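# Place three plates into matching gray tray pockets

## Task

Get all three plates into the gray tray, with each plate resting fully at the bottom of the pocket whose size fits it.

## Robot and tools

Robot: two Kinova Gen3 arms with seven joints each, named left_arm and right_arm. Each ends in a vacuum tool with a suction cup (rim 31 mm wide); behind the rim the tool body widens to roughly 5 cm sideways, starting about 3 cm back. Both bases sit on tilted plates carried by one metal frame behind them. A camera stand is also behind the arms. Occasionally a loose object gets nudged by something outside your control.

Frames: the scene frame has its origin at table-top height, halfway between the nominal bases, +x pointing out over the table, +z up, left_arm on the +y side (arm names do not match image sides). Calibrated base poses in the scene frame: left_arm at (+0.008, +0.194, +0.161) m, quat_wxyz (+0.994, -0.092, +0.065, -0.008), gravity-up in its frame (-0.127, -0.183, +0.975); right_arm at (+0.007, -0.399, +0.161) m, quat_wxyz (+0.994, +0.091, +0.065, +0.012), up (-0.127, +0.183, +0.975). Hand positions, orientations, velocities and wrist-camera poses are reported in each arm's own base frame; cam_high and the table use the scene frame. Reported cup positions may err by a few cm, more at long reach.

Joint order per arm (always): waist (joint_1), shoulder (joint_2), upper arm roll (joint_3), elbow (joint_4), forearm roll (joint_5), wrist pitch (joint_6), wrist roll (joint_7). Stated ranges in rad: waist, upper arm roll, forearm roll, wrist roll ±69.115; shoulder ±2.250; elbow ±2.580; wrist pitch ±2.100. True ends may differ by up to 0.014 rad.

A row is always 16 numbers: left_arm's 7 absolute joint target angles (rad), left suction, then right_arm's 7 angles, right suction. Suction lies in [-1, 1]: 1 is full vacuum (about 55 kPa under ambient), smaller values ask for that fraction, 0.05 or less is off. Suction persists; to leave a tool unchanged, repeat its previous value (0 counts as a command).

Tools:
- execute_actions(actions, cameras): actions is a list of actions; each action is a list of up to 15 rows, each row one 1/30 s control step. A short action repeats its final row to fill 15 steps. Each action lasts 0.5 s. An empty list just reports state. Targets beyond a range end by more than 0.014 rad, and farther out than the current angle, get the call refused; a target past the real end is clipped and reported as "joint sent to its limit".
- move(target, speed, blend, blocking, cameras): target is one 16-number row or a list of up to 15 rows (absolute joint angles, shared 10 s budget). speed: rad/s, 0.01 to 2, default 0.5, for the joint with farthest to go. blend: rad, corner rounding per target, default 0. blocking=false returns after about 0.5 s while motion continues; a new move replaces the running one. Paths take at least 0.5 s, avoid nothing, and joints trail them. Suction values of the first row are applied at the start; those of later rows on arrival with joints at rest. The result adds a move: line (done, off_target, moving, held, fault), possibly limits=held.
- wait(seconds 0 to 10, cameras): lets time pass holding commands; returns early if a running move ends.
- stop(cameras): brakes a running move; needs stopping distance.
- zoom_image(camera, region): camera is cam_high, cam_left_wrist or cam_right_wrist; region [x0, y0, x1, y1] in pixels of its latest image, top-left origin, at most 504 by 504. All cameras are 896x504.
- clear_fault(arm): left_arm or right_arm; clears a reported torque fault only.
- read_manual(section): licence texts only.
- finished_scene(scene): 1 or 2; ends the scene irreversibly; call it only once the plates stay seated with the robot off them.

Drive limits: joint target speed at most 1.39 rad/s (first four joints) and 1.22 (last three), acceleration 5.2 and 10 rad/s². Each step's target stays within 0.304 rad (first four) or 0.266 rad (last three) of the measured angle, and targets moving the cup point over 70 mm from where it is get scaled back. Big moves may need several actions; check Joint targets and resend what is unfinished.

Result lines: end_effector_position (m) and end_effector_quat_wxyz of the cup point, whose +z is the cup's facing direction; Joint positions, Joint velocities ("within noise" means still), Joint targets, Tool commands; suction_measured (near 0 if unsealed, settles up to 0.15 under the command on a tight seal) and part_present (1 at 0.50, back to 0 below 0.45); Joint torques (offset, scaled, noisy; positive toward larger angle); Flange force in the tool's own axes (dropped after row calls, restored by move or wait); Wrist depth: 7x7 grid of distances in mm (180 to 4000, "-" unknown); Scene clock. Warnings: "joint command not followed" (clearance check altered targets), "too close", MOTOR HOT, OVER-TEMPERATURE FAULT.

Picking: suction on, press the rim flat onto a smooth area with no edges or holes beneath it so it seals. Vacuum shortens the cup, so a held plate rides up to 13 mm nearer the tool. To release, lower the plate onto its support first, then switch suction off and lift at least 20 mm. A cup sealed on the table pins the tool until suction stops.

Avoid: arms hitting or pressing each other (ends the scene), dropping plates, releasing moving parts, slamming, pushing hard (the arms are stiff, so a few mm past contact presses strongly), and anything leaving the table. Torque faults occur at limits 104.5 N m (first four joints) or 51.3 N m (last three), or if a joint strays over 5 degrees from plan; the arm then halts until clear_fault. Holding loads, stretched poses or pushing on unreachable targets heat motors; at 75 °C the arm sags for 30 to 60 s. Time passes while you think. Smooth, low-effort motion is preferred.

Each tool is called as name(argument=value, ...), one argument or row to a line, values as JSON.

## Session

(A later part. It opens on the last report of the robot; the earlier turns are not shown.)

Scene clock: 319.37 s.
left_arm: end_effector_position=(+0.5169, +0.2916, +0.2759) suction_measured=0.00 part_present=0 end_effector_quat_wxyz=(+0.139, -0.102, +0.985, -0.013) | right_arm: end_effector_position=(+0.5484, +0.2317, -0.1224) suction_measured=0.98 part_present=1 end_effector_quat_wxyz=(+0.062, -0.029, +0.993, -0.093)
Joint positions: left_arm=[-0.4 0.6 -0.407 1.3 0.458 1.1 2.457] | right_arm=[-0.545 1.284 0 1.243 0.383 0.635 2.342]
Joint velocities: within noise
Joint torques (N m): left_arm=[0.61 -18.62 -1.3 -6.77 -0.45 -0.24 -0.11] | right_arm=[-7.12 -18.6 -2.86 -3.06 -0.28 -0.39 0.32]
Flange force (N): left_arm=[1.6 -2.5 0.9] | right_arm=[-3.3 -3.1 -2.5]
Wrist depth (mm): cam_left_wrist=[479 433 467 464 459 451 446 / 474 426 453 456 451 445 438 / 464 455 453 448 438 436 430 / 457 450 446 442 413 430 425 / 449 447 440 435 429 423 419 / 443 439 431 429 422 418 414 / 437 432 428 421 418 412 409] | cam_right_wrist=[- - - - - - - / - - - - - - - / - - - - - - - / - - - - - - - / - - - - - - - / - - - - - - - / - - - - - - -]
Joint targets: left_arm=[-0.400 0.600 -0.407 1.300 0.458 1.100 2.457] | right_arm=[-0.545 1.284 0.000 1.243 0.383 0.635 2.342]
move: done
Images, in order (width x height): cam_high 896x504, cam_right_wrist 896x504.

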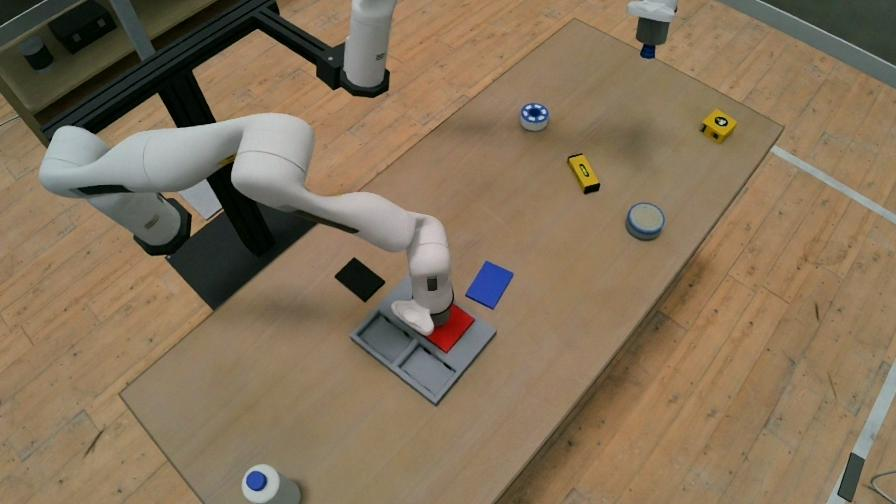

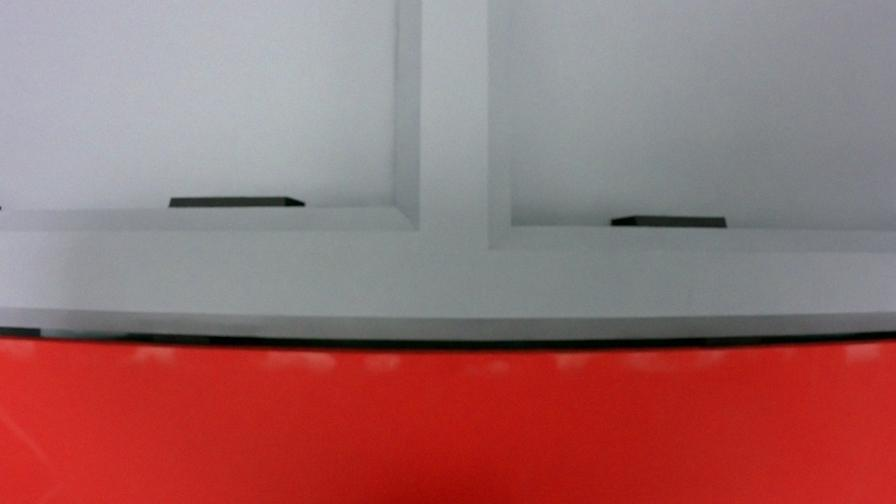

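move(
  target=[-0.4, 0.6, -0.407, 1.3, 0.458, 1.1, 2.457, 0, -0.543, 1.2902, 0, 1.2394, 0.3847, 0.6325, 2.3415, 1],
  cameras=["cam_right_wrist","cam_high"],
  speed=0.05,
)

zoom_image(
  camera="cam_high",
  region=[370, 270, 510, 390],
)

Scene clock: 328.90 s.
left_arm: end_effector_position=(+0.5169, +0.2916, +0.2759) suction_measured=0.00 part_present=0 end_effector_quat_wxyz=(+0.139, -0.102, +0.985, -0.013) | right_arm: end_effector_position=(+0.5489, +0.2307, -0.1254) suction_measured=1.00 part_present=1 end_effector_quat_wxyz=(+0.061, -0.028, +0.993, -0.093)
Joint positions: left_arm=[-0.4 0.6 -0.407 1.3 0.458 1.1 2.457] | right_arm=[-0.543 1.29 0 1.239 0.385 0.632 2.341]
Joint velocities: within noise
Joint torques (N m): left_arm=[0.61 -18.59 -1.19 -6.76 -0.47 -0.26 -0.09] | right_arm=[-6.98 -18.02 -2.93 -3.01 -0.29 -0.5 0.27]
Flange force (N): left_arm=[1.6 -2.5 0.8] | right_arm=[-3.0 -3.3 -3.8]
Wrist depth (mm): cam_left_wrist=[479 433 468 463 458 451 446 / 473 426 454 456 450 444 439 / 465 458 453 449 436 437 433 / 456 452 447 440 414 431 425 / 450 446 439 433 429 423 420 / 444 439 432 427 423 418 415 / 439 431 428 422 416 413 407] | cam_right_wrist=[- - - - - - - / - - - - - - - / - - - - - - - / - - - - - - - / - - - - - - - / - - - - - - - / - - - - - - -]
Joint targets: left_arm=[-0.400 0.600 -0.407 1.300 0.458 1.100 2.457] | right_arm=[-0.543 1.290 0.000 1.239 0.385 0.632 2.341]
move: done
Images, in order (width x height): cam_high 896x504, cam_right_wrist 896x504.

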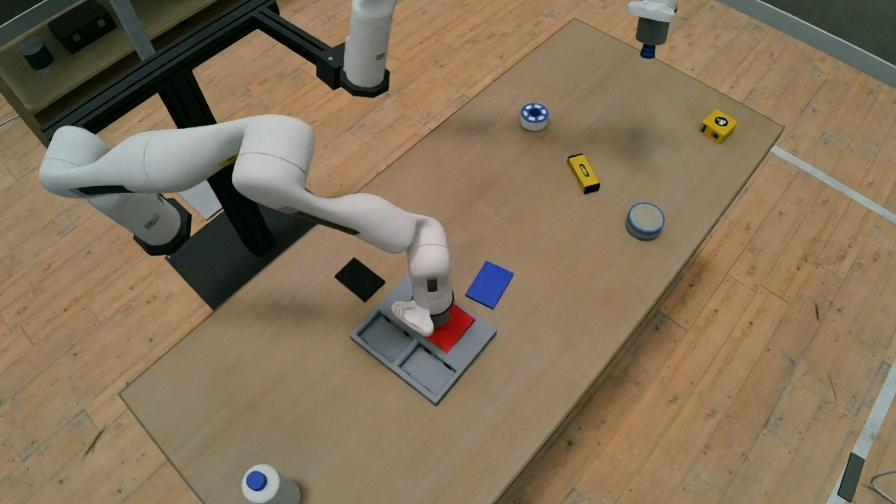

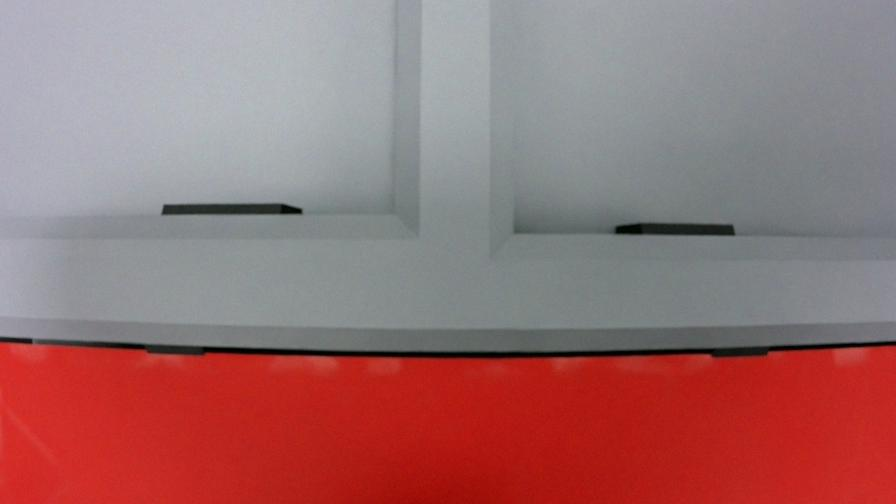

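Scaled by 3.600 from the camera's 896x504 image, which has a finer 1280x720 frame.

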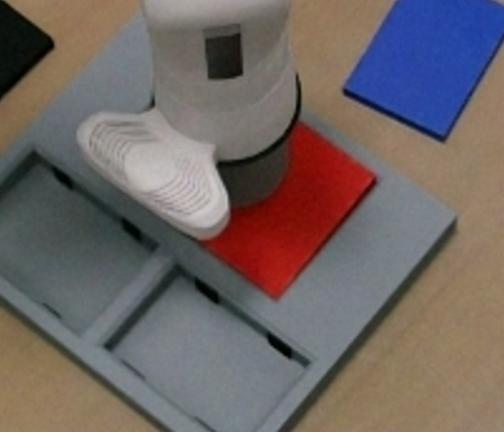

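move(
  target=[-0.4, 0.6, -0.407, 1.3, 0.458, 1.1, 2.457, 0, -0.5403, 1.3043, 0, 1.2314, 0.388, 0.6262, 2.34, 1],
  cameras=["cam_right_wrist"],
  speed=0.05,
)

zoom_image(
  camera="cam_right_wrist",
  region=[100, 300, 300, 400],
)

Scene clock: 341.00 s.
left_arm: end_effector_position=(+0.5169, +0.2916, +0.2759) suction_measured=0.00 part_present=0 end_effector_quat_wxyz=(+0.139, -0.102, +0.985, -0.013) | right_arm: end_effector_position=(+0.5497, +0.2293, -0.1322) suction_measured=0.98 part_present=1 end_effector_quat_wxyz=(+0.061, -0.028, +0.993, -0.093)
Joint positions: left_arm=[-0.4 0.6 -0.407 1.3 0.458 1.1 2.457] | right_arm=[-0.54 1.304 0 1.231 0.388 0.626 2.34]
Joint velocities: within noise
Joint torques (N m): left_arm=[0.64 -18.55 -1.2 -6.82 -0.46 -0.24 -0.17] | right_arm=[-4.61 -19.34 -0.6 -2.17 0.18 0.62 0.28]
Flange force (N): left_arm=[1.9 -2.7 0.8] | right_arm=[-3.7 2.1 -0.3]
Wrist depth (mm): cam_left_wrist=[479 433 468 463 458 450 444 / 471 427 453 456 451 443 438 / 465 456 452 448 437 436 432 / 455 452 446 441 414 430 426 / 451 445 440 435 429 424 419 / 444 437 433 426 424 419 414 / 437 431 428 422 416 411 409] | cam_right_wrist=[- - - - - - - / - - - - - - - / - - - - - - - / - - - - - - - / - - - - - - - / - - - - - - - / - - - - - - -]
Joint targets: left_arm=[-0.400 0.600 -0.407 1.300 0.458 1.100 2.457] | right_arm=[-0.540 1.304 0.000 1.231 0.388 0.626 2.340]
move: done
Images, in order (width x height): cam_right_wrist 896x504.

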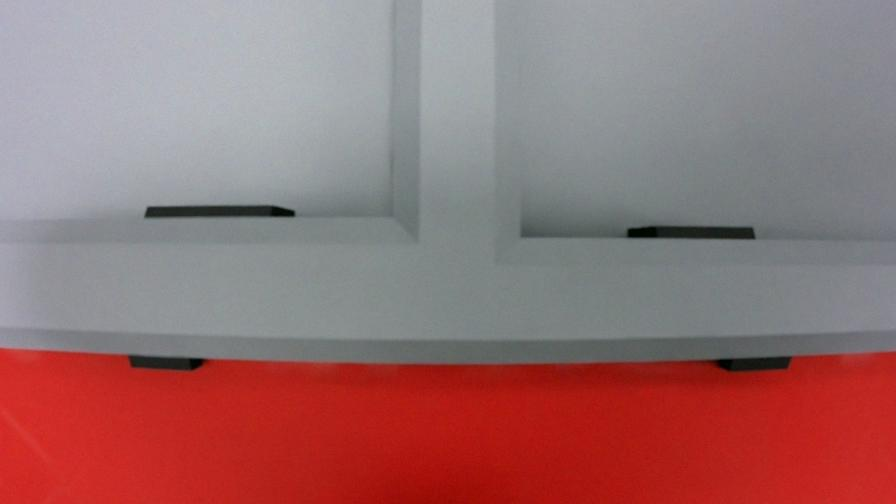

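Scaled by 2.520 from the camera's 896x504 image, which has a finer 1280x720 frame.

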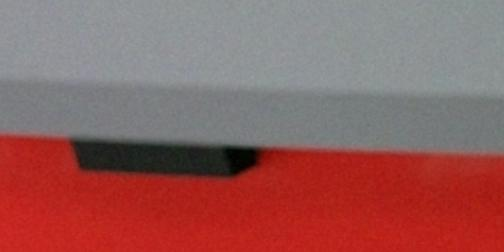

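move(
  target=[-0.4, 0.6, -0.407, 1.3, 0.458, 1.1, 2.457, 0, -0.5376, 1.3184, 0, 1.2234, 0.3913, 0.62, 2.3386, 1],
  cameras=["cam_right_wrist","cam_high"],
  speed=0.05,
)

zoom_image(
  camera="cam_high",
  region=[370, 270, 510, 390],
)

Scene clock: 346.97 s.
left_arm: end_effector_position=(+0.5169, +0.2916, +0.2759) suction_measured=0.00 part_present=0 end_effector_quat_wxyz=(+0.139, -0.102, +0.985, -0.013) | right_arm: end_effector_position=(+0.5504, +0.2280, -0.1389) suction_measured=0.99 part_present=1 end_effector_quat_wxyz=(+0.062, -0.028, +0.993, -0.093)
Joint positions: left_arm=[-0.4 0.6 -0.407 1.3 0.458 1.1 2.457] | right_arm=[-0.538 1.318 0 1.223 0.391 0.62 2.339]
Joint velocities: within noise
Joint torques (N m): left_arm=[0.61 -18.54 -1.25 -6.8 -0.48 -0.23 -0.11] | right_arm=[0.02 0.85 1.32 -1.57 0.65 -2.89 0.28]
Flange force (N): left_arm=[1.9 -2.6 0.8] | right_arm=[8.6 -4.6 -46.0]
Wrist depth (mm): cam_left_wrist=[477 433 467 462 458 450 446 / 472 426 453 455 449 444 438 / 465 457 452 448 437 436 434 / 456 452 447 442 415 428 426 / 450 444 439 435 427 423 418 / 445 436 433 427 424 419 413 / 437 432 427 422 417 412 409] | cam_right_wrist=[- - - - - - - / - - - - - - - / - - - - - - - / - - - - - - - / - - - - - - - / - - - - - - - / - - - - - - -]
Joint targets: left_arm=[-0.400 0.600 -0.407 1.300 0.458 1.100 2.457] | right_arm=[-0.538 1.318 0.000 1.223 0.391 0.620 2.339]
move: done
Images, in order (width x height): cam_high 896x504, cam_right_wrist 896x504.

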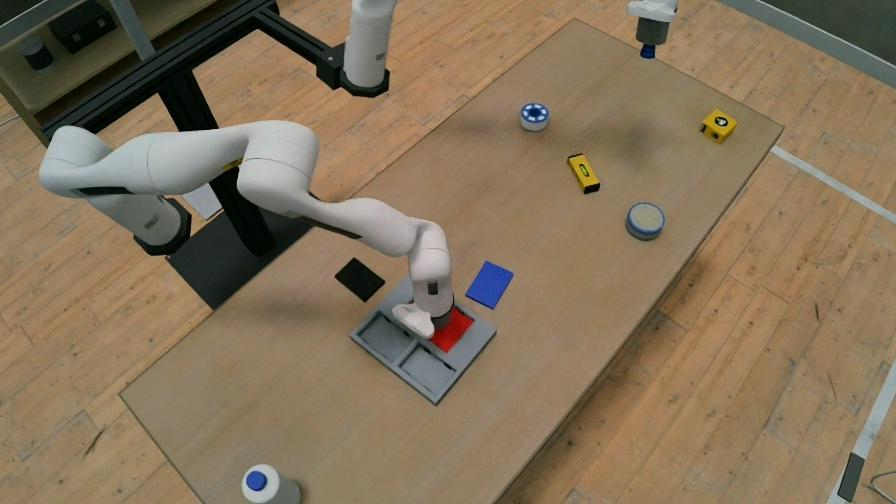

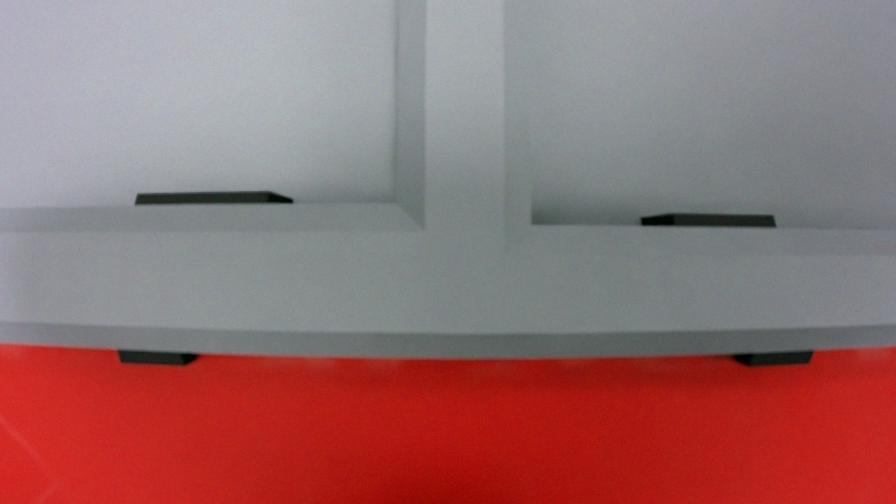

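Scaled by 3.600 from the camera's 896x504 image, which has a finer 1280x720 frame.

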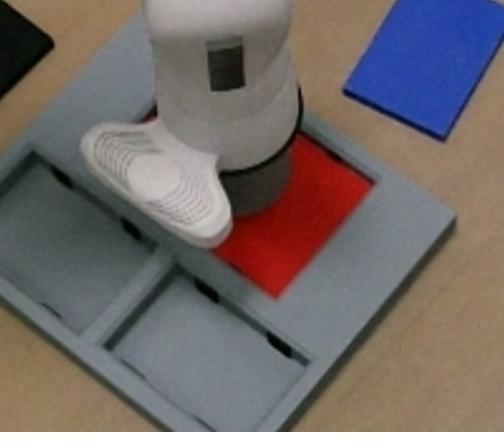

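move(
  target=[-0.4, 0.6, -0.407, 1.3, 0.458, 1.1, 2.457, 0, -0.5393, 1.3095, 0, 1.2284, 0.3892, 0.6239, 2.3395, 1],
  cameras=[],
  speed=0.05,
)

move(
  target=[-0.4, 0.6, -0.407, 1.3, 0.458, 1.1, 2.457, 0, -0.5393, 1.3095, 0, 1.2284, 0.3892, 0.6239, 2.3395, 0],
  cameras=[],
  speed=0.05,
)

wait(
  seconds=1.5,
  cameras=[],
)

Scene clock: 357.70 s.
left_arm: end_effector_position=(+0.5169, +0.2916, +0.2759) suction_measured=0.00 part_present=0 end_effector_quat_wxyz=(+0.139, -0.102, +0.985, -0.013) | right_arm: end_effector_position=(+0.5499, +0.2288, -0.1348) suction_measured=1.00 part_present=1 end_effector_quat_wxyz=(+0.061, -0.028, +0.993, -0.093)
Joint positions: left_arm=[-0.4 0.6 -0.407 1.3 0.458 1.1 2.457] | right_arm=[-0.539 1.31 0 1.228 0.389 0.624 2.339]
Joint velocities: within noise
Joint torques (N m): left_arm=[0.62 -18.56 -1.21 -6.76 -0.44 -0.26 -0.11] | right_arm=[-6.69 -22.61 -2.12 -3.63 -0.12 0.07 0.3]
Flange force (N): left_arm=[1.7 -2.6 0.7] | right_arm=[-3.6 -0.4 5.0]
Wrist depth (mm): cam_left_wrist=[479 432 467 464 457 452 446 / 473 426 453 454 451 443 438 / 464 458 453 448 436 438 432 / 456 451 447 440 415 430 426 / 451 444 440 435 428 423 418 / 445 439 433 429 423 417 415 / 437 433 428 422 417 412 409] | cam_right_wrist=[- - - - - - - / - - - - - - - / - - - - - - - / - - - - - - - / - - - - - - - / - - - - - - - / - - - - - - -]
Joint targets: left_arm=[-0.400 0.600 -0.407 1.300 0.458 1.100 2.457] | right_arm=[-0.539 1.310 0.000 1.228 0.389 0.624 2.339]
move: done
No camera images: "cameras" was empty.

Scene clock: 358.20 s.
left_arm: end_effector_position=(+0.5169, +0.2916, +0.2759) suction_measured=0.00 part_present=0 end_effector_quat_wxyz=(+0.139, -0.102, +0.985, -0.013) | right_arm: end_effector_position=(+0.5499, +0.2288, -0.1348) suction_measured=0.00 part_present=0 end_effector_quat_wxyz=(+0.061, -0.028, +0.993, -0.093)
Joint positions: left_arm=[-0.4 0.6 -0.407 1.3 0.458 1.1 2.457] | right_arm=[-0.539 1.309 0 1.228 0.389 0.624 2.339]
Joint velocities: within noise
Joint torques (N m): left_arm=[0.6 -18.51 -1.3 -6.84 -0.48 -0.19 -0.13] | right_arm=[-5.58 -17.1 -1.71 -2.26 -0.12 -0.12 0.32]
Flange force (N): left_arm=[2.2 -2.8 0.9] | right_arm=[-3.1 -1.0 -5.2]
Wrist depth (mm): cam_left_wrist=[477 432 467 462 457 451 445 / 470 427 453 457 451 444 439 / 464 456 452 448 436 436 433 / 457 453 446 441 413 430 425 / 450 445 439 434 430 423 418 / 444 438 432 428 422 418 413 / 438 432 427 421 417 414 410] | cam_right_wrist=[- - - - - - - / - - - - - - - / - - - - - - - / - - - - - - - / - - - - - - - / - - - - - - - / - - - - - - -]
Joint targets: left_arm=[-0.400 0.600 -0.407 1.300 0.458 1.100 2.457] | right_arm=[-0.539 1.309 0.000 1.228 0.389 0.624 2.339]
move: done
No camera images: "cameras" was empty.

Scene clock: 359.70 s.
left_arm: end_effector_position=(+0.5169, +0.2916, +0.2759) suction_measured=0.00 part_present=0 end_effector_quat_wxyz=(+0.139, -0.102, +0.985, -0.013) | right_arm: end_effector_position=(+0.5500, +0.2288, -0.1348) suction_measured=0.00 part_present=0 end_effector_quat_wxyz=(+0.061, -0.028, +0.993, -0.093)
Joint positions: left_arm=[-0.4 0.6 -0.407 1.3 0.458 1.1 2.457] | right_arm=[-0.539 1.309 0 1.228 0.389 0.624 2.339]
Joint velocities: within noise
Joint torques (N m): left_arm=[0.62 -18.56 -1.3 -6.74 -0.46 -0.2 -0.14] | right_arm=[-5.47 -17.15 -1.72 -2.22 -0.09 -0.1 0.29]
Flange force (N): left_arm=[1.7 -2.6 0.9] | right_arm=[-3.2 -0.7 -5.1]
Wrist depth (mm): cam_left_wrist=[479 433 469 464 457 451 443 / 472 424 453 457 449 445 439 / 464 458 451 448 436 437 430 / 457 452 446 440 413 430 426 / 451 446 439 434 428 422 420 / 443 437 432 427 421 419 413 / 438 431 426 423 416 412 408] | cam_right_wrist=[- - - - - - - / - - - - - - - / - - - - - - - / - - - - - - - / - - - - - - - / - - - - - - - / - - - - - - -]
Joint targets: left_arm=[-0.400 0.600 -0.407 1.300 0.458 1.100 2.457] | right_arm=[-0.539 1.309 0.000 1.228 0.389 0.624 2.339]
Tool commands: left_gripper/suction=+0.0 right_gripper/suction=+0.0
wait: 1.50 s; at rest by 0.17 s
No camera images: "cameras" was empty.

move(
  target=[
    [-0.4, 0.6, -0.407, 1.3, 0.458, 1.1, 2.457, 0, -0.5503, 1.2518, 0, 1.2611, 0.3757, 0.6495, 2.3393, 0],
    [-0.4, 0.6, -0.407, 1.3, 0.458, 1.1, 2.457, 0, -0.5898, 1.0614, 0, 1.3311, 0.3247, 0.7708, 2.366, 0],
    [-0.4, 0.6, -0.407, 1.3, 0.458, 1.1, 2.457, 0, -0.808, 0.865, 0, 1.214, 0.245, 1.12, 2.196, 0],
  ],
  cameras=["cam_right_wrist","cam_high"],
  speed=[0.1,0.3,0.4],
  blend=[0.03,0.05,0],
)

zoom_image(
  camera="cam_right_wrist",
  region=[160, 60, 520, 340],
)

Scene clock: 369.13 s.
left_arm: end_effector_position=(+0.5169, +0.2916, +0.2759) suction_measured=0.00 part_present=0 end_effector_quat_wxyz=(+0.139, -0.102, +0.985, -0.013) | right_arm: end_effector_position=(+0.4642, +0.3623, +0.1353) suction_measured=0.00 part_present=0 end_effector_quat_wxyz=(+0.065, +0.012, +0.994, -0.091)
Joint positions: left_arm=[-0.4 0.6 -0.407 1.3 0.458 1.1 2.457] | right_arm=[-0.808 0.865 0 1.214 0.245 1.12 2.196]
Joint velocities: within noise
Joint torques (N m): left_arm=[0.63 -18.58 -1.28 -6.76 -0.46 -0.24 -0.12] | right_arm=[-5.5 -18.03 -1.75 -5 -0.08 0.15 0.29]
Flange force (N): left_arm=[1.6 -2.5 0.8] | right_arm=[-3.7 1.0 -1.7]
Wrist depth (mm): cam_left_wrist=[477 432 468 462 459 451 445 / 472 426 453 457 449 446 439 / 465 457 453 447 439 436 432 / 458 451 446 440 413 430 425 / 450 445 441 434 428 424 419 / 443 438 434 428 424 418 413 / 438 432 427 421 418 412 408] | cam_right_wrist=[409 408 408 408 410 413 413 / 410 389 398 399 413 402 414 / 409 392 399 399 413 403 413 / 411 390 399 400 390 414 414 / 411 389 412 413 413 414 414 / 411 412 412 413 413 414 414 / 412 412 402 413 414 415 414]
Joint targets: left_arm=[-0.400 0.600 -0.407 1.300 0.458 1.100 2.457] | right_arm=[-0.808 0.865 0.000 1.214 0.245 1.120 2.196]
move: done; blend cut to 0.0289 rad at target 1
Images, in order (width x height): cam_high 896x504, cam_right_wrist 896x504.

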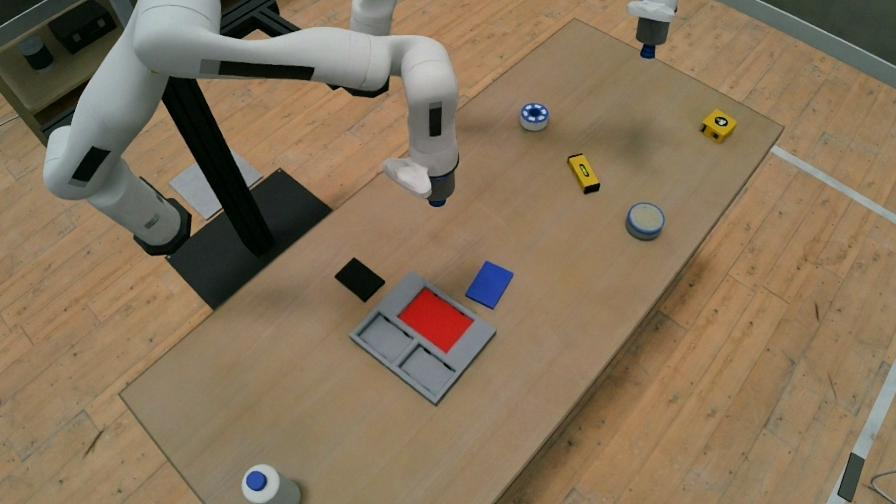

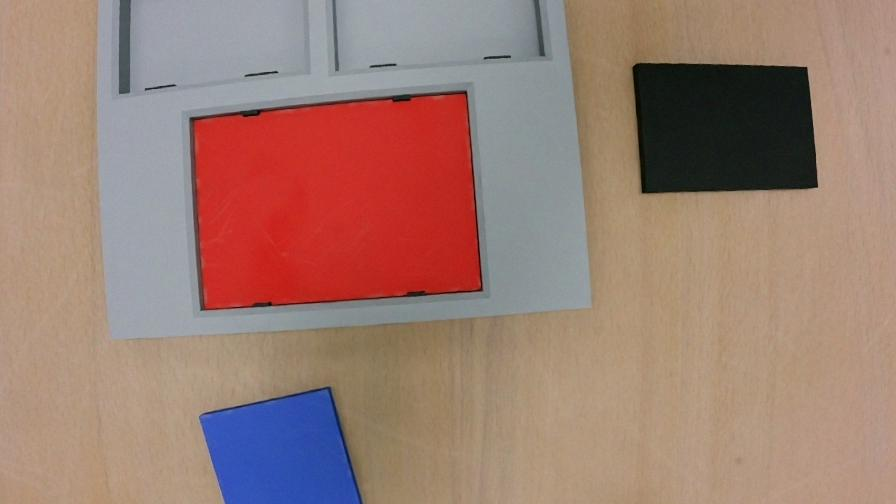

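Scaled by 1.400 from the camera's 896x504 image, which has a finer 1280x720 frame.

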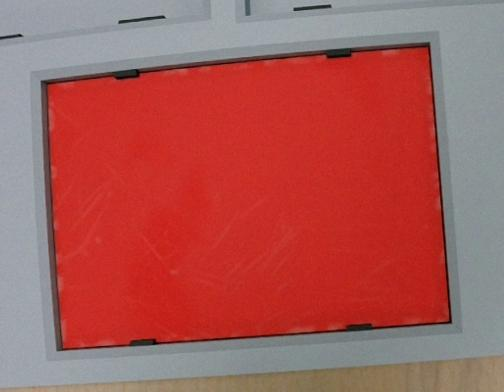

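move(
  target=[-0.4, 0.6, -0.407, 1.3, 0.458, 1.1, 2.457, 0, -0.7289, 1.3778, 0, 0.7186, 0.2521, 1.086, 0.9047, 0],
  cameras=["cam_right_wrist","cam_high"],
  speed=0.4,
)

zoom_image(
  camera="cam_high",
  region=[420, 210, 560, 330],
)

Scene clock: 405.60 s.
left_arm: end_effector_position=(+0.5169, +0.2916, +0.2759) suction_measured=0.00 part_present=0 end_effector_quat_wxyz=(+0.139, -0.102, +0.985, -0.013) | right_arm: end_effector_position=(+0.5626, +0.3872, -0.0617) suction_measured=0.00 part_present=0 end_effector_quat_wxyz=(+0.108, +0.635, +0.765, -0.030)
Joint positions: left_arm=[-0.4 0.6 -0.407 1.3 0.458 1.1 2.457] | right_arm=[-0.729 1.378 0 0.719 0.252 1.086 0.905]
Joint velocities: within noise
Joint torques (N m): left_arm=[0.64 -18.55 -1.21 -6.8 -0.46 -0.27 -0.13] | right_arm=[-6.43 -22.11 -1.33 -4.9 -0.14 0.13 0.28]
Flange force (N): left_arm=[1.8 -2.6 0.7] | right_arm=[1.4 5.6 -0.3]
Wrist depth (mm): cam_left_wrist=[478 433 467 463 459 450 445 / 471 426 452 455 450 443 439 / 463 454 453 450 436 437 432 / 457 451 447 442 414 429 426 / 451 444 440 436 427 423 418 / 445 436 434 426 421 416 413 / 437 432 426 422 417 412 409] | cam_right_wrist=[188 211 212 212 212 213 213 / 190 212 212 212 213 213 214 / 188 211 212 212 213 213 214 / 190 212 212 213 213 213 214 / 188 212 212 213 213 213 214 / 189 212 203 203 203 213 214 / 189 212 203 203 204 214 214]
Joint targets: left_arm=[-0.400 0.600 -0.407 1.300 0.458 1.100 2.457] | right_arm=[-0.729 1.378 0.000 0.719 0.252 1.086 0.905]
move: done
Images, in order (width x height): cam_high 896x504, cam_right_wrist 896x504.

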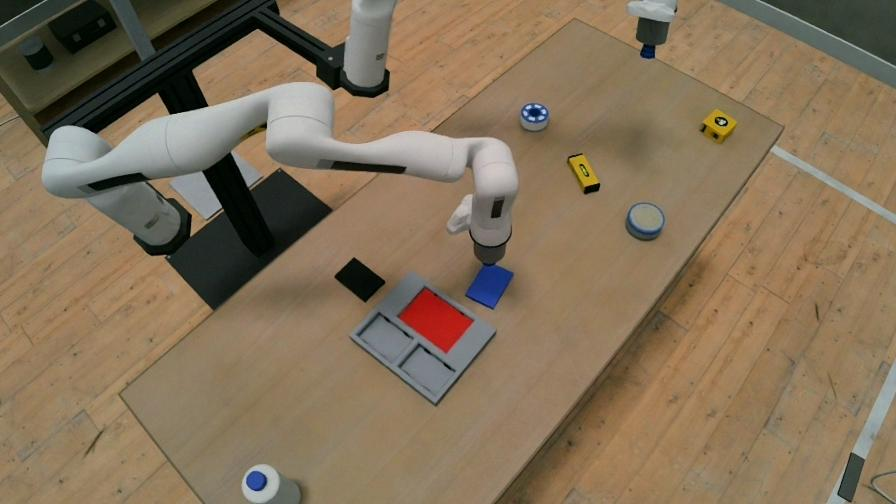

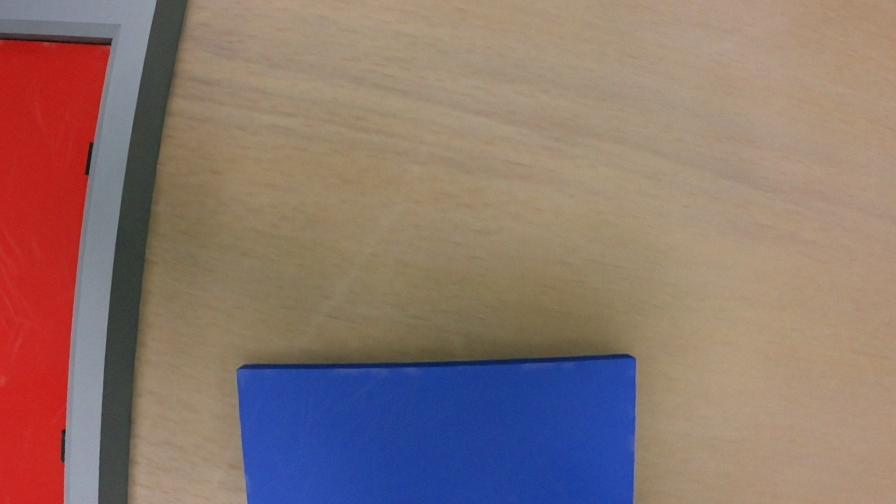

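Scaled by 3.600 from the camera's 896x504 image, which has a finer 1280x720 frame.

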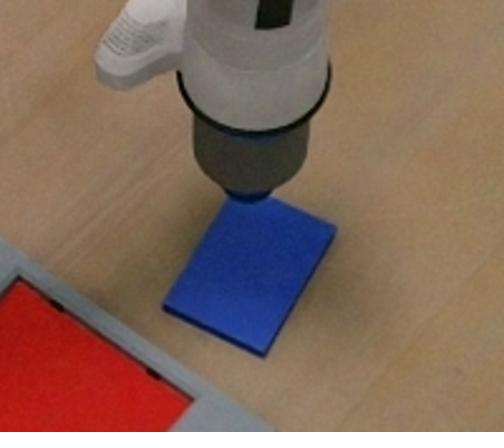

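move(
  target=[-0.4, 0.6, -0.407, 1.3, 0.458, 1.1, 2.457, 0, -0.6971, 1.5562, 0, 0.5996, 0.2626, 1.0217, 0.9504, 1],
  cameras=["cam_right_wrist","cam_high"],
  speed=0.08,
)

wait(
  seconds=1,
  cameras=["cam_right_wrist"],
)

Scene clock: 422.67 s.
left_arm: end_effector_position=(+0.5169, +0.2916, +0.2759) suction_measured=0.00 part_present=0 end_effector_quat_wxyz=(+0.139, -0.102, +0.985, -0.013) | right_arm: end_effector_position=(+0.5746, +0.3689, -0.1521) suction_measured=0.28 part_present=0 end_effector_quat_wxyz=(+0.107, +0.622, +0.775, -0.032)
Joint positions: left_arm=[-0.4 0.6 -0.407 1.3 0.458 1.1 2.457] | right_arm=[-0.697 1.556 0 0.6 0.263 1.022 0.95]
Joint velocities: within noise
Joint torques (N m): left_arm=[0.65 -18.62 -1.28 -6.74 -0.43 -0.2 -0.13] | right_arm=[-6.5 -22.68 -1.17 -4.76 -0.1 0.17 0.28]
Flange force (N): left_arm=[1.5 -2.5 0.9] | right_arm=[1.9 6.6 1.3]
Wrist depth (mm): cam_left_wrist=[480 433 467 463 458 451 446 / 472 424 452 455 450 444 438 / 465 456 452 448 437 437 432 / 458 450 446 441 414 430 426 / 448 444 441 433 428 421 420 / 445 439 434 428 423 417 414 / 438 431 426 420 416 413 408] | cam_right_wrist=[- - - - - - - / - - - - - - - / - - - - - - - / - - - - - - - / - - - - - - - / - - - - - - - / - - - - - - -]
Joint targets: left_arm=[-0.400 0.600 -0.407 1.300 0.458 1.100 2.457] | right_arm=[-0.697 1.556 0.000 0.600 0.263 1.022 0.950]
move: done
Images, in order (width x height): cam_high 896x504, cam_right_wrist 896x504.

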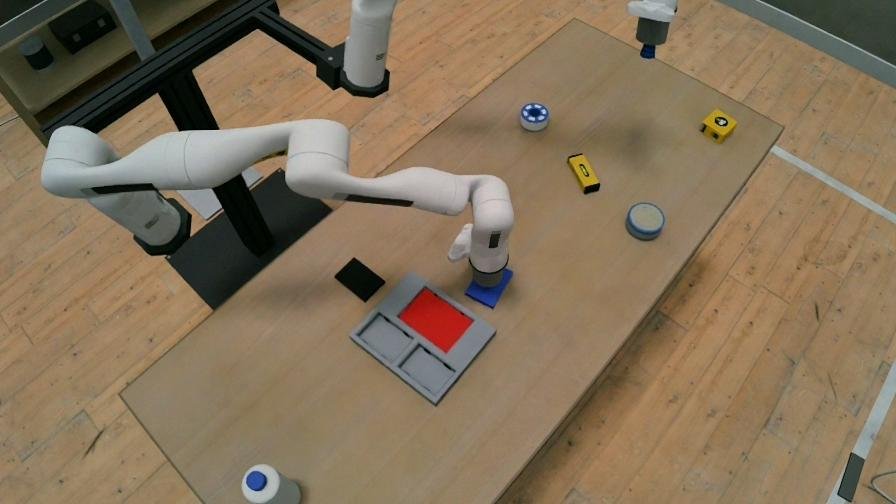

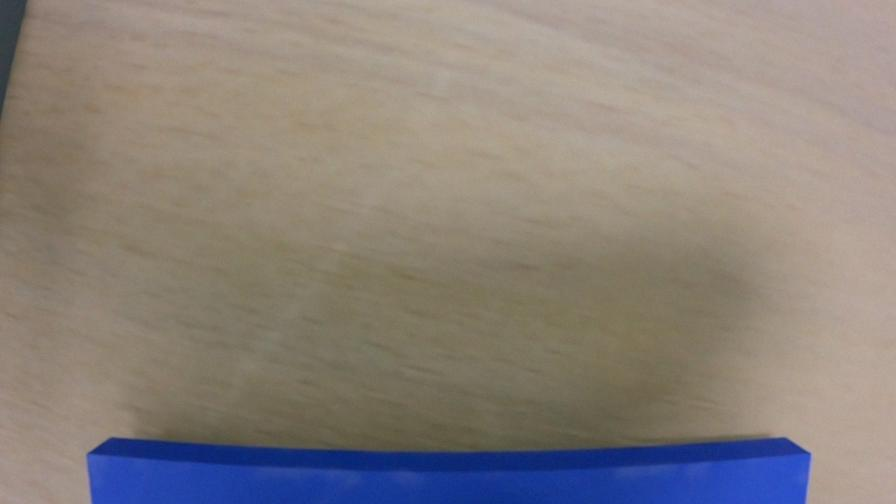

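Scene clock: 423.67 s.
left_arm: end_effector_position=(+0.5169, +0.2916, +0.2759) suction_measured=0.00 part_present=0 end_effector_quat_wxyz=(+0.139, -0.102, +0.985, -0.013) | right_arm: end_effector_position=(+0.5746, +0.3689, -0.1521) suction_measured=0.98 part_present=1 end_effector_quat_wxyz=(+0.107, +0.622, +0.775, -0.032)
Joint positions: left_arm=[-0.4 0.6 -0.407 1.3 0.458 1.1 2.457] | right_arm=[-0.697 1.556 0 0.6 0.263 1.022 0.95]
Joint velocities: within noise
Joint torques (N m): left_arm=[0.59 -18.57 -1.23 -6.85 -0.43 -0.21 -0.13] | right_arm=[-6.51 -22.67 -1.14 -4.81 -0.14 0.14 0.28]
Flange force (N): left_arm=[2.1 -2.8 0.9] | right_arm=[1.7 6.3 1.2]
Wrist depth (mm): cam_left_wrist=[478 436 468 462 458 451 445 / 470 423 454 457 451 446 437 / 463 457 452 449 436 437 433 / 458 453 444 440 413 429 426 / 451 444 438 433 429 422 419 / 444 441 432 428 423 419 414 / 439 432 427 422 416 411 409] | cam_right_wrist=[- - - - - - - / - - - - - - - / - - - - - - - / - - - - - - - / - - - - - - - / - - - - - - - / - - - - - - -]
Joint targets: left_arm=[-0.400 0.600 -0.407 1.300 0.458 1.100 2.457] | right_arm=[-0.697 1.556 0.000 0.600 0.263 1.022 0.950]
Tool commands: left_gripper/suction=+0.0 right_gripper/suction=+1.0
wait: 1.00 s; at rest by 0.17 s
Images, in order (width x height): cam_right_wrist 896x504.

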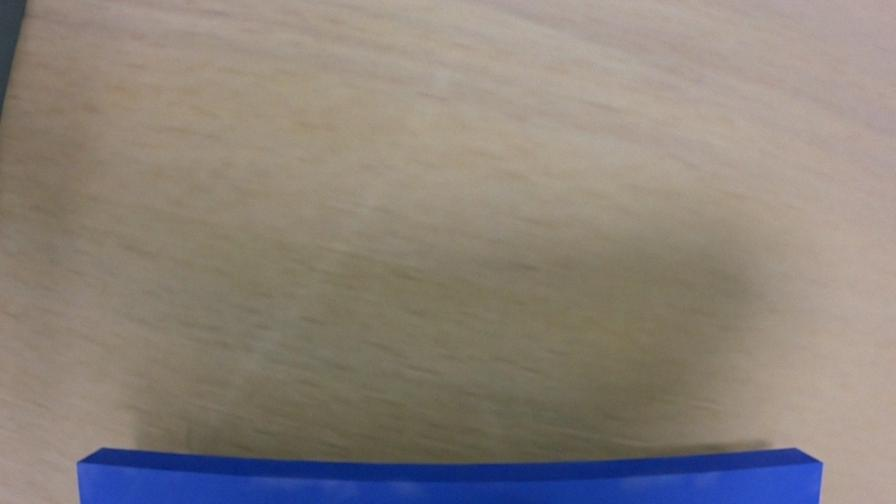

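move(
  target=[
    [-0.4, 0.6, -0.407, 1.3, 0.458, 1.1, 2.457, 0, -0.7336, 1.3421, 0, 0.7355, 0.2494, 1.1051, 0.936, 1],
    [-0.4, 0.6, -0.407, 1.3, 0.458, 1.1, 2.457, 0, -0.4856, 0.9134, 0, 1.695, 0.4371, 0.5485, 2.3305, 1],
  ],
  cameras=["cam_right_wrist","cam_high"],
  speed=[0.12,0.4],
)

zoom_image(
  camera="cam_right_wrist",
  region=[196, 200, 700, 504],
)

Scene clock: 456.77 s.
left_arm: end_effector_position=(+0.5169, +0.2916, +0.2759) suction_measured=0.00 part_present=0 end_effector_quat_wxyz=(+0.139, -0.102, +0.985, -0.013) | right_arm: end_effector_position=(+0.4826, +0.1577, +0.0017) suction_measured=0.98 part_present=1 end_effector_quat_wxyz=(+0.061, -0.025, +0.993, -0.093)
Joint positions: left_arm=[-0.4 0.6 -0.407 1.3 0.458 1.1 2.457] | right_arm=[-0.486 0.913 0 1.695 0.437 0.549 2.33]
Joint velocities: within noise
Joint torques (N m): left_arm=[0.68 -18.53 -1.17 -6.79 -0.47 -0.27 -0.12] | right_arm=[-5.1 -16.9 -1.92 -2.35 -0.1 0.15 0.3]
Flange force (N): left_arm=[1.8 -2.5 0.7] | right_arm=[-3.2 -0.9 0.0]
Wrist depth (mm): cam_left_wrist=[480 432 468 461 457 450 445 / 471 425 455 457 449 444 439 / 465 456 454 448 438 437 432 / 458 452 445 441 413 429 426 / 452 444 441 435 428 423 420 / 444 437 432 428 422 417 416 / 437 432 427 421 417 411 411] | cam_right_wrist=[241 241 242 242 243 243 243 / 241 241 242 242 242 243 243 / 242 242 242 243 243 243 243 / 242 242 242 243 243 243 243 / 220 219 223 240 224 243 244 / 239 239 240 240 240 243 244 / 239 239 239 240 240 243 244]
Joint targets: left_arm=[-0.400 0.600 -0.407 1.300 0.458 1.100 2.457] | right_arm=[-0.486 0.913 0.000 1.695 0.437 0.549 2.330]
move: done
Images, in order (width x height): cam_high 896x504, cam_right_wrist 896x504.

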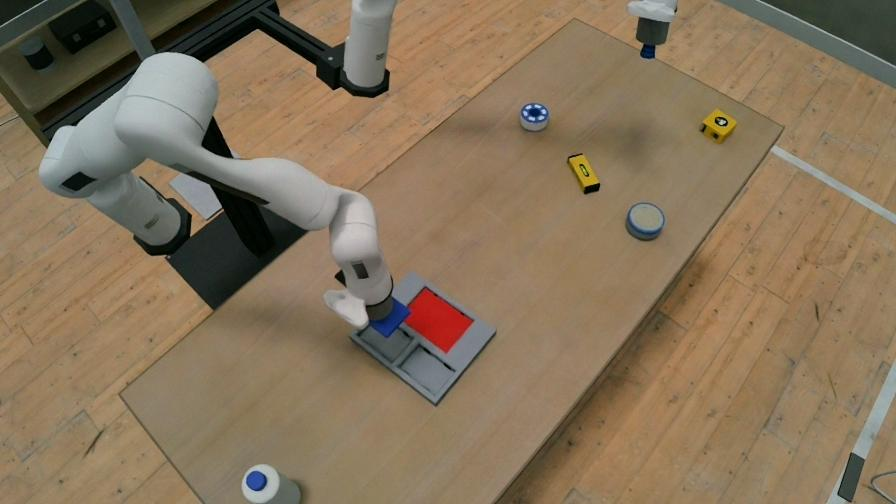

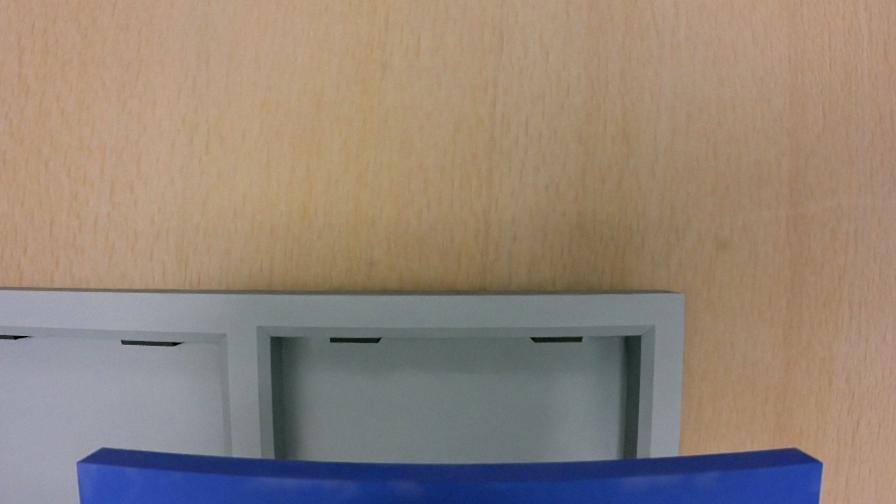

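Scaled by 1.000.

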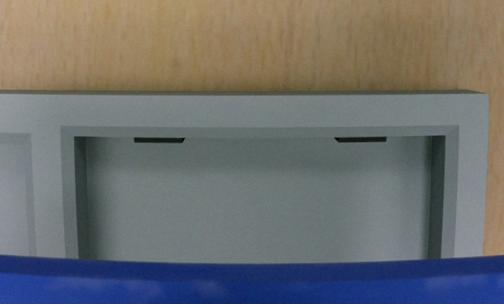

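move(
  target=[-0.4, 0.6, -0.407, 1.3, 0.458, 1.1, 2.457, 0, -0.4374, 1.1119, 0, 1.6516, 0.5934, 0.4027, 2.2038, 1],
  cameras=["cam_right_wrist","cam_high"],
  speed=0.12,
)

zoom_image(
  camera="cam_high",
  region=[320, 250, 460, 370],
)

zoom_image(
  camera="cam_right_wrist",
  region=[40, 360, 240, 504],
)

zoom_image(
  camera="cam_right_wrist",
  region=[640, 360, 840, 504],
)

Scene clock: 481.37 s.
left_arm: end_effector_position=(+0.5169, +0.2916, +0.2759) suction_measured=0.00 part_present=0 end_effector_quat_wxyz=(+0.139, -0.102, +0.985, -0.013) | right_arm: end_effector_position=(+0.4926, +0.1361, -0.0904) suction_measured=1.00 part_present=1 end_effector_quat_wxyz=(+0.062, -0.025, +0.993, -0.093)
Joint positions: left_arm=[-0.4 0.6 -0.407 1.3 0.458 1.1 2.457] | right_arm=[-0.437 1.112 0 1.652 0.593 0.403 2.204]
Joint velocities: within noise
Joint torques (N m): left_arm=[0.66 -18.56 -1.19 -6.81 -0.43 -0.25 -0.15] | right_arm=[-5.26 -17.55 -1.93 -1.25 -0.09 0.15 0.33]
Flange force (N): left_arm=[1.9 -2.6 0.8] | right_arm=[-3.1 -1.0 0.4]
Wrist depth (mm): cam_left_wrist=[480 432 466 463 454 452 446 / 471 425 454 457 449 444 439 / 464 458 450 448 438 437 433 / 458 452 447 441 411 429 426 / 450 444 441 435 429 423 420 / 444 438 433 428 422 418 413 / 439 431 430 420 416 412 409] | cam_right_wrist=[- - - - - - - / - - - - - - - / - - - - - - - / - - - - - - - / - - - - - - - / - - - - - - - / - - - - - - -]
Joint targets: left_arm=[-0.400 0.600 -0.407 1.300 0.458 1.100 2.457] | right_arm=[-0.437 1.112 0.000 1.652 0.593 0.403 2.204]
move: done
Images, in order (width x height): cam_high 896x504, cam_right_wrist 896x504.

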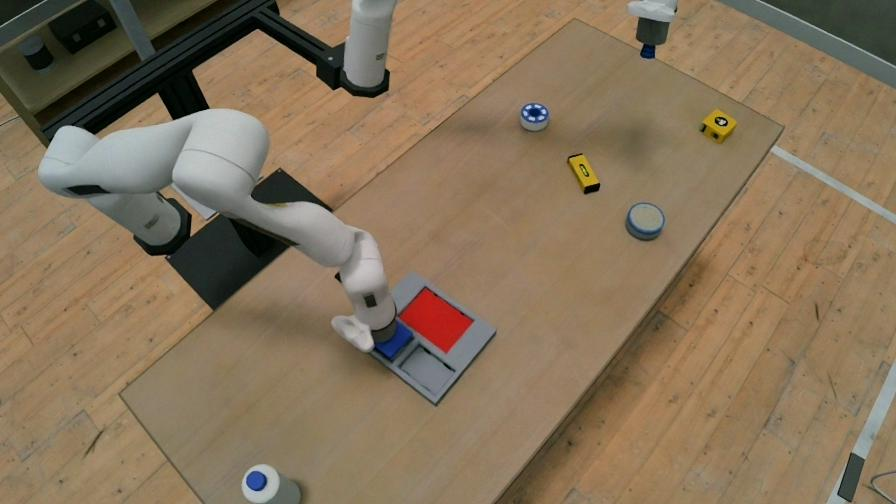

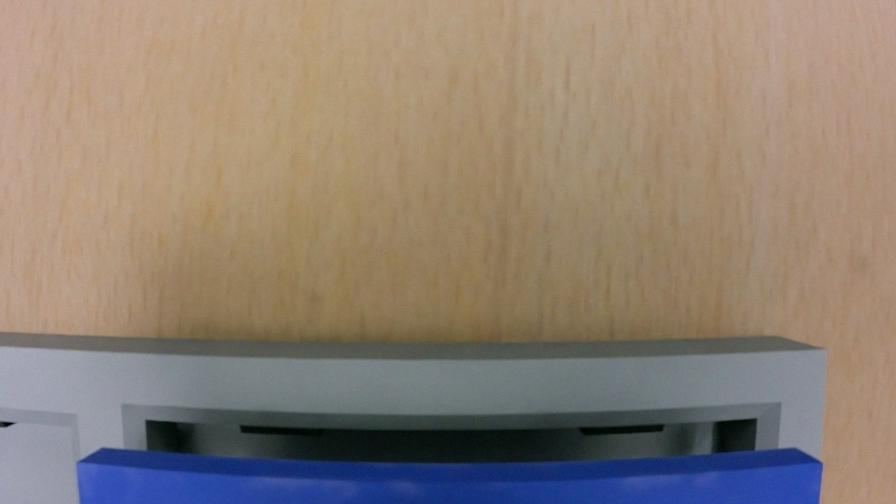

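Scaled by 3.600 from the camera's 896x504 image, which has a finer 1280x720 frame.

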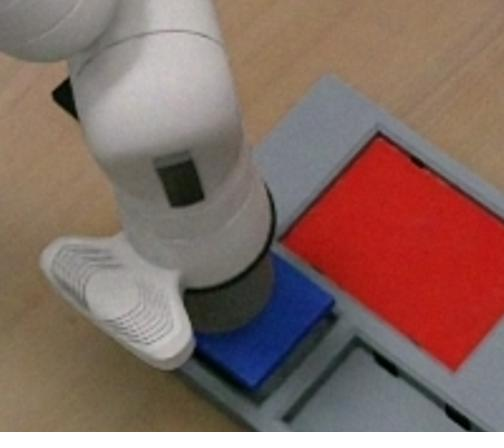

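Scaled by 2.520 from the camera's 896x504 image, which has a finer 1280x720 frame.

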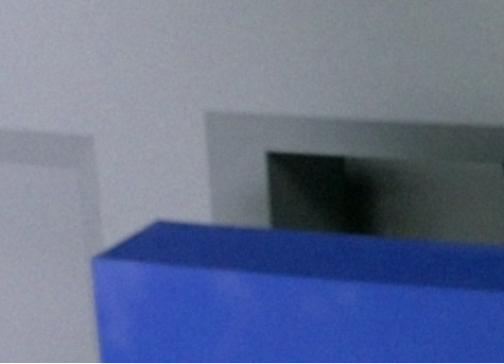

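Scaled by 2.520 from the camera's 896x504 image, which has a finer 1280x720 frame.

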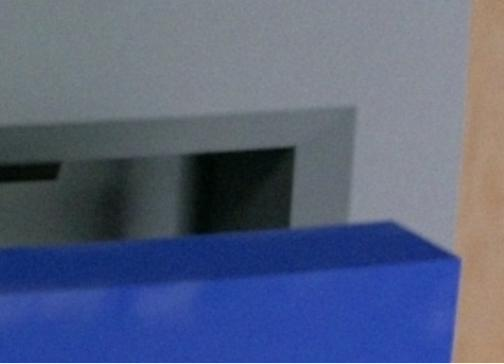

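move(
  target=[-0.4, 0.6, -0.407, 1.3, 0.458, 1.1, 2.457, 0, -0.4304, 1.1541, 0, 1.6317, 0.6265, 0.3825, 2.1767, 1],
  cameras=["cam_right_wrist"],
  speed=0.05,
)

zoom_image(
  camera="cam_right_wrist",
  region=[40, 360, 240, 504],
)

zoom_image(
  camera="cam_right_wrist",
  region=[640, 360, 840, 504],
)

Scene clock: 494.03 s.
left_arm: end_effector_position=(+0.5169, +0.2916, +0.2759) suction_measured=0.00 part_present=0 end_effector_quat_wxyz=(+0.139, -0.102, +0.985, -0.013) | right_arm: end_effector_position=(+0.4949, +0.1334, -0.1090) suction_measured=0.98 part_present=1 end_effector_quat_wxyz=(+0.062, -0.026, +0.993, -0.093)
Joint positions: left_arm=[-0.4 0.6 -0.407 1.3 0.458 1.1 2.457] | right_arm=[-0.43 1.154 0 1.632 0.627 0.382 2.177]
Joint velocities: within noise
Joint torques (N m): left_arm=[0.67 -18.51 -1.21 -6.77 -0.48 -0.22 -0.16] | right_arm=[-5.29 -17.81 -1.82 -1.12 -0.1 0.15 0.3]
Flange force (N): left_arm=[1.8 -2.6 0.8] | right_arm=[-3.3 -1.0 0.7]
Wrist depth (mm): cam_left_wrist=[478 431 467 463 457 449 445 / 469 424 453 456 449 443 439 / 466 456 451 448 436 437 430 / 459 452 450 441 414 428 426 / 450 444 439 433 430 423 419 / 443 438 433 428 423 419 412 / 439 431 427 421 417 412 408] | cam_right_wrist=[- - - - - - - / - - - - - - - / - - - - - - - / - - - - - - - / - - - - - - - / - - - - - - - / - - - - - - -]
Joint targets: left_arm=[-0.400 0.600 -0.407 1.300 0.458 1.100 2.457] | right_arm=[-0.430 1.154 0.000 1.632 0.627 0.382 2.177]
move: done
Images, in order (width x height): cam_right_wrist 896x504.

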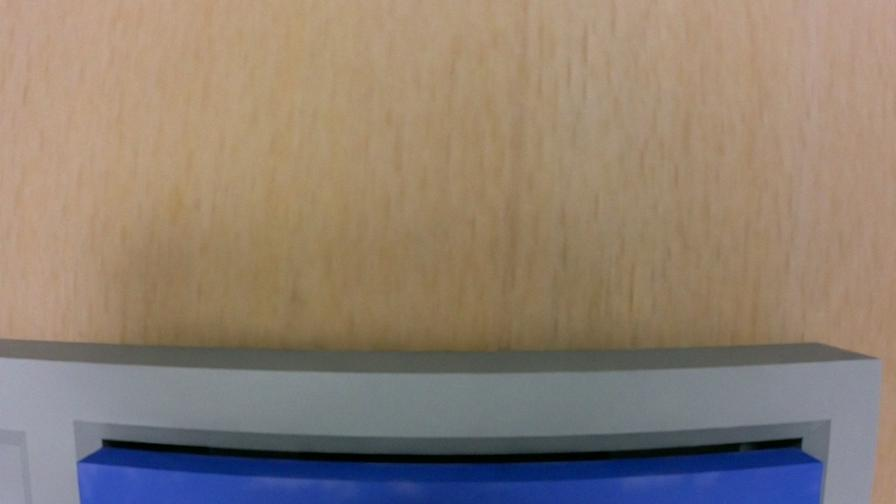

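Scaled by 2.520 from the camera's 896x504 image, which has a finer 1280x720 frame.

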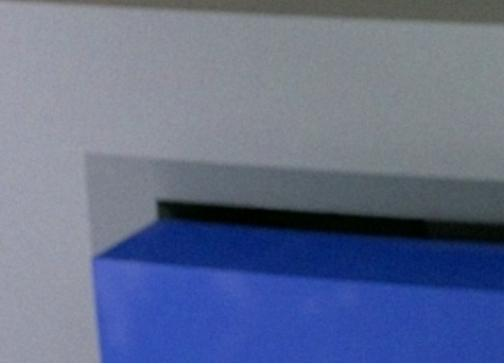

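Scaled by 2.520 from the camera's 896x504 image, which has a finer 1280x720 frame.

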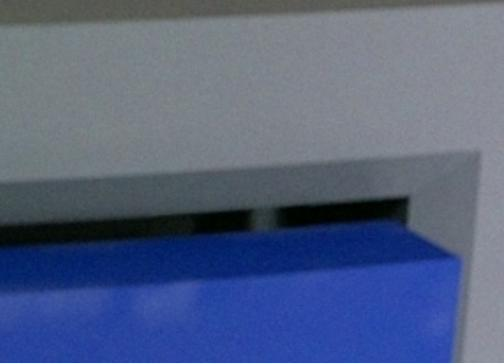

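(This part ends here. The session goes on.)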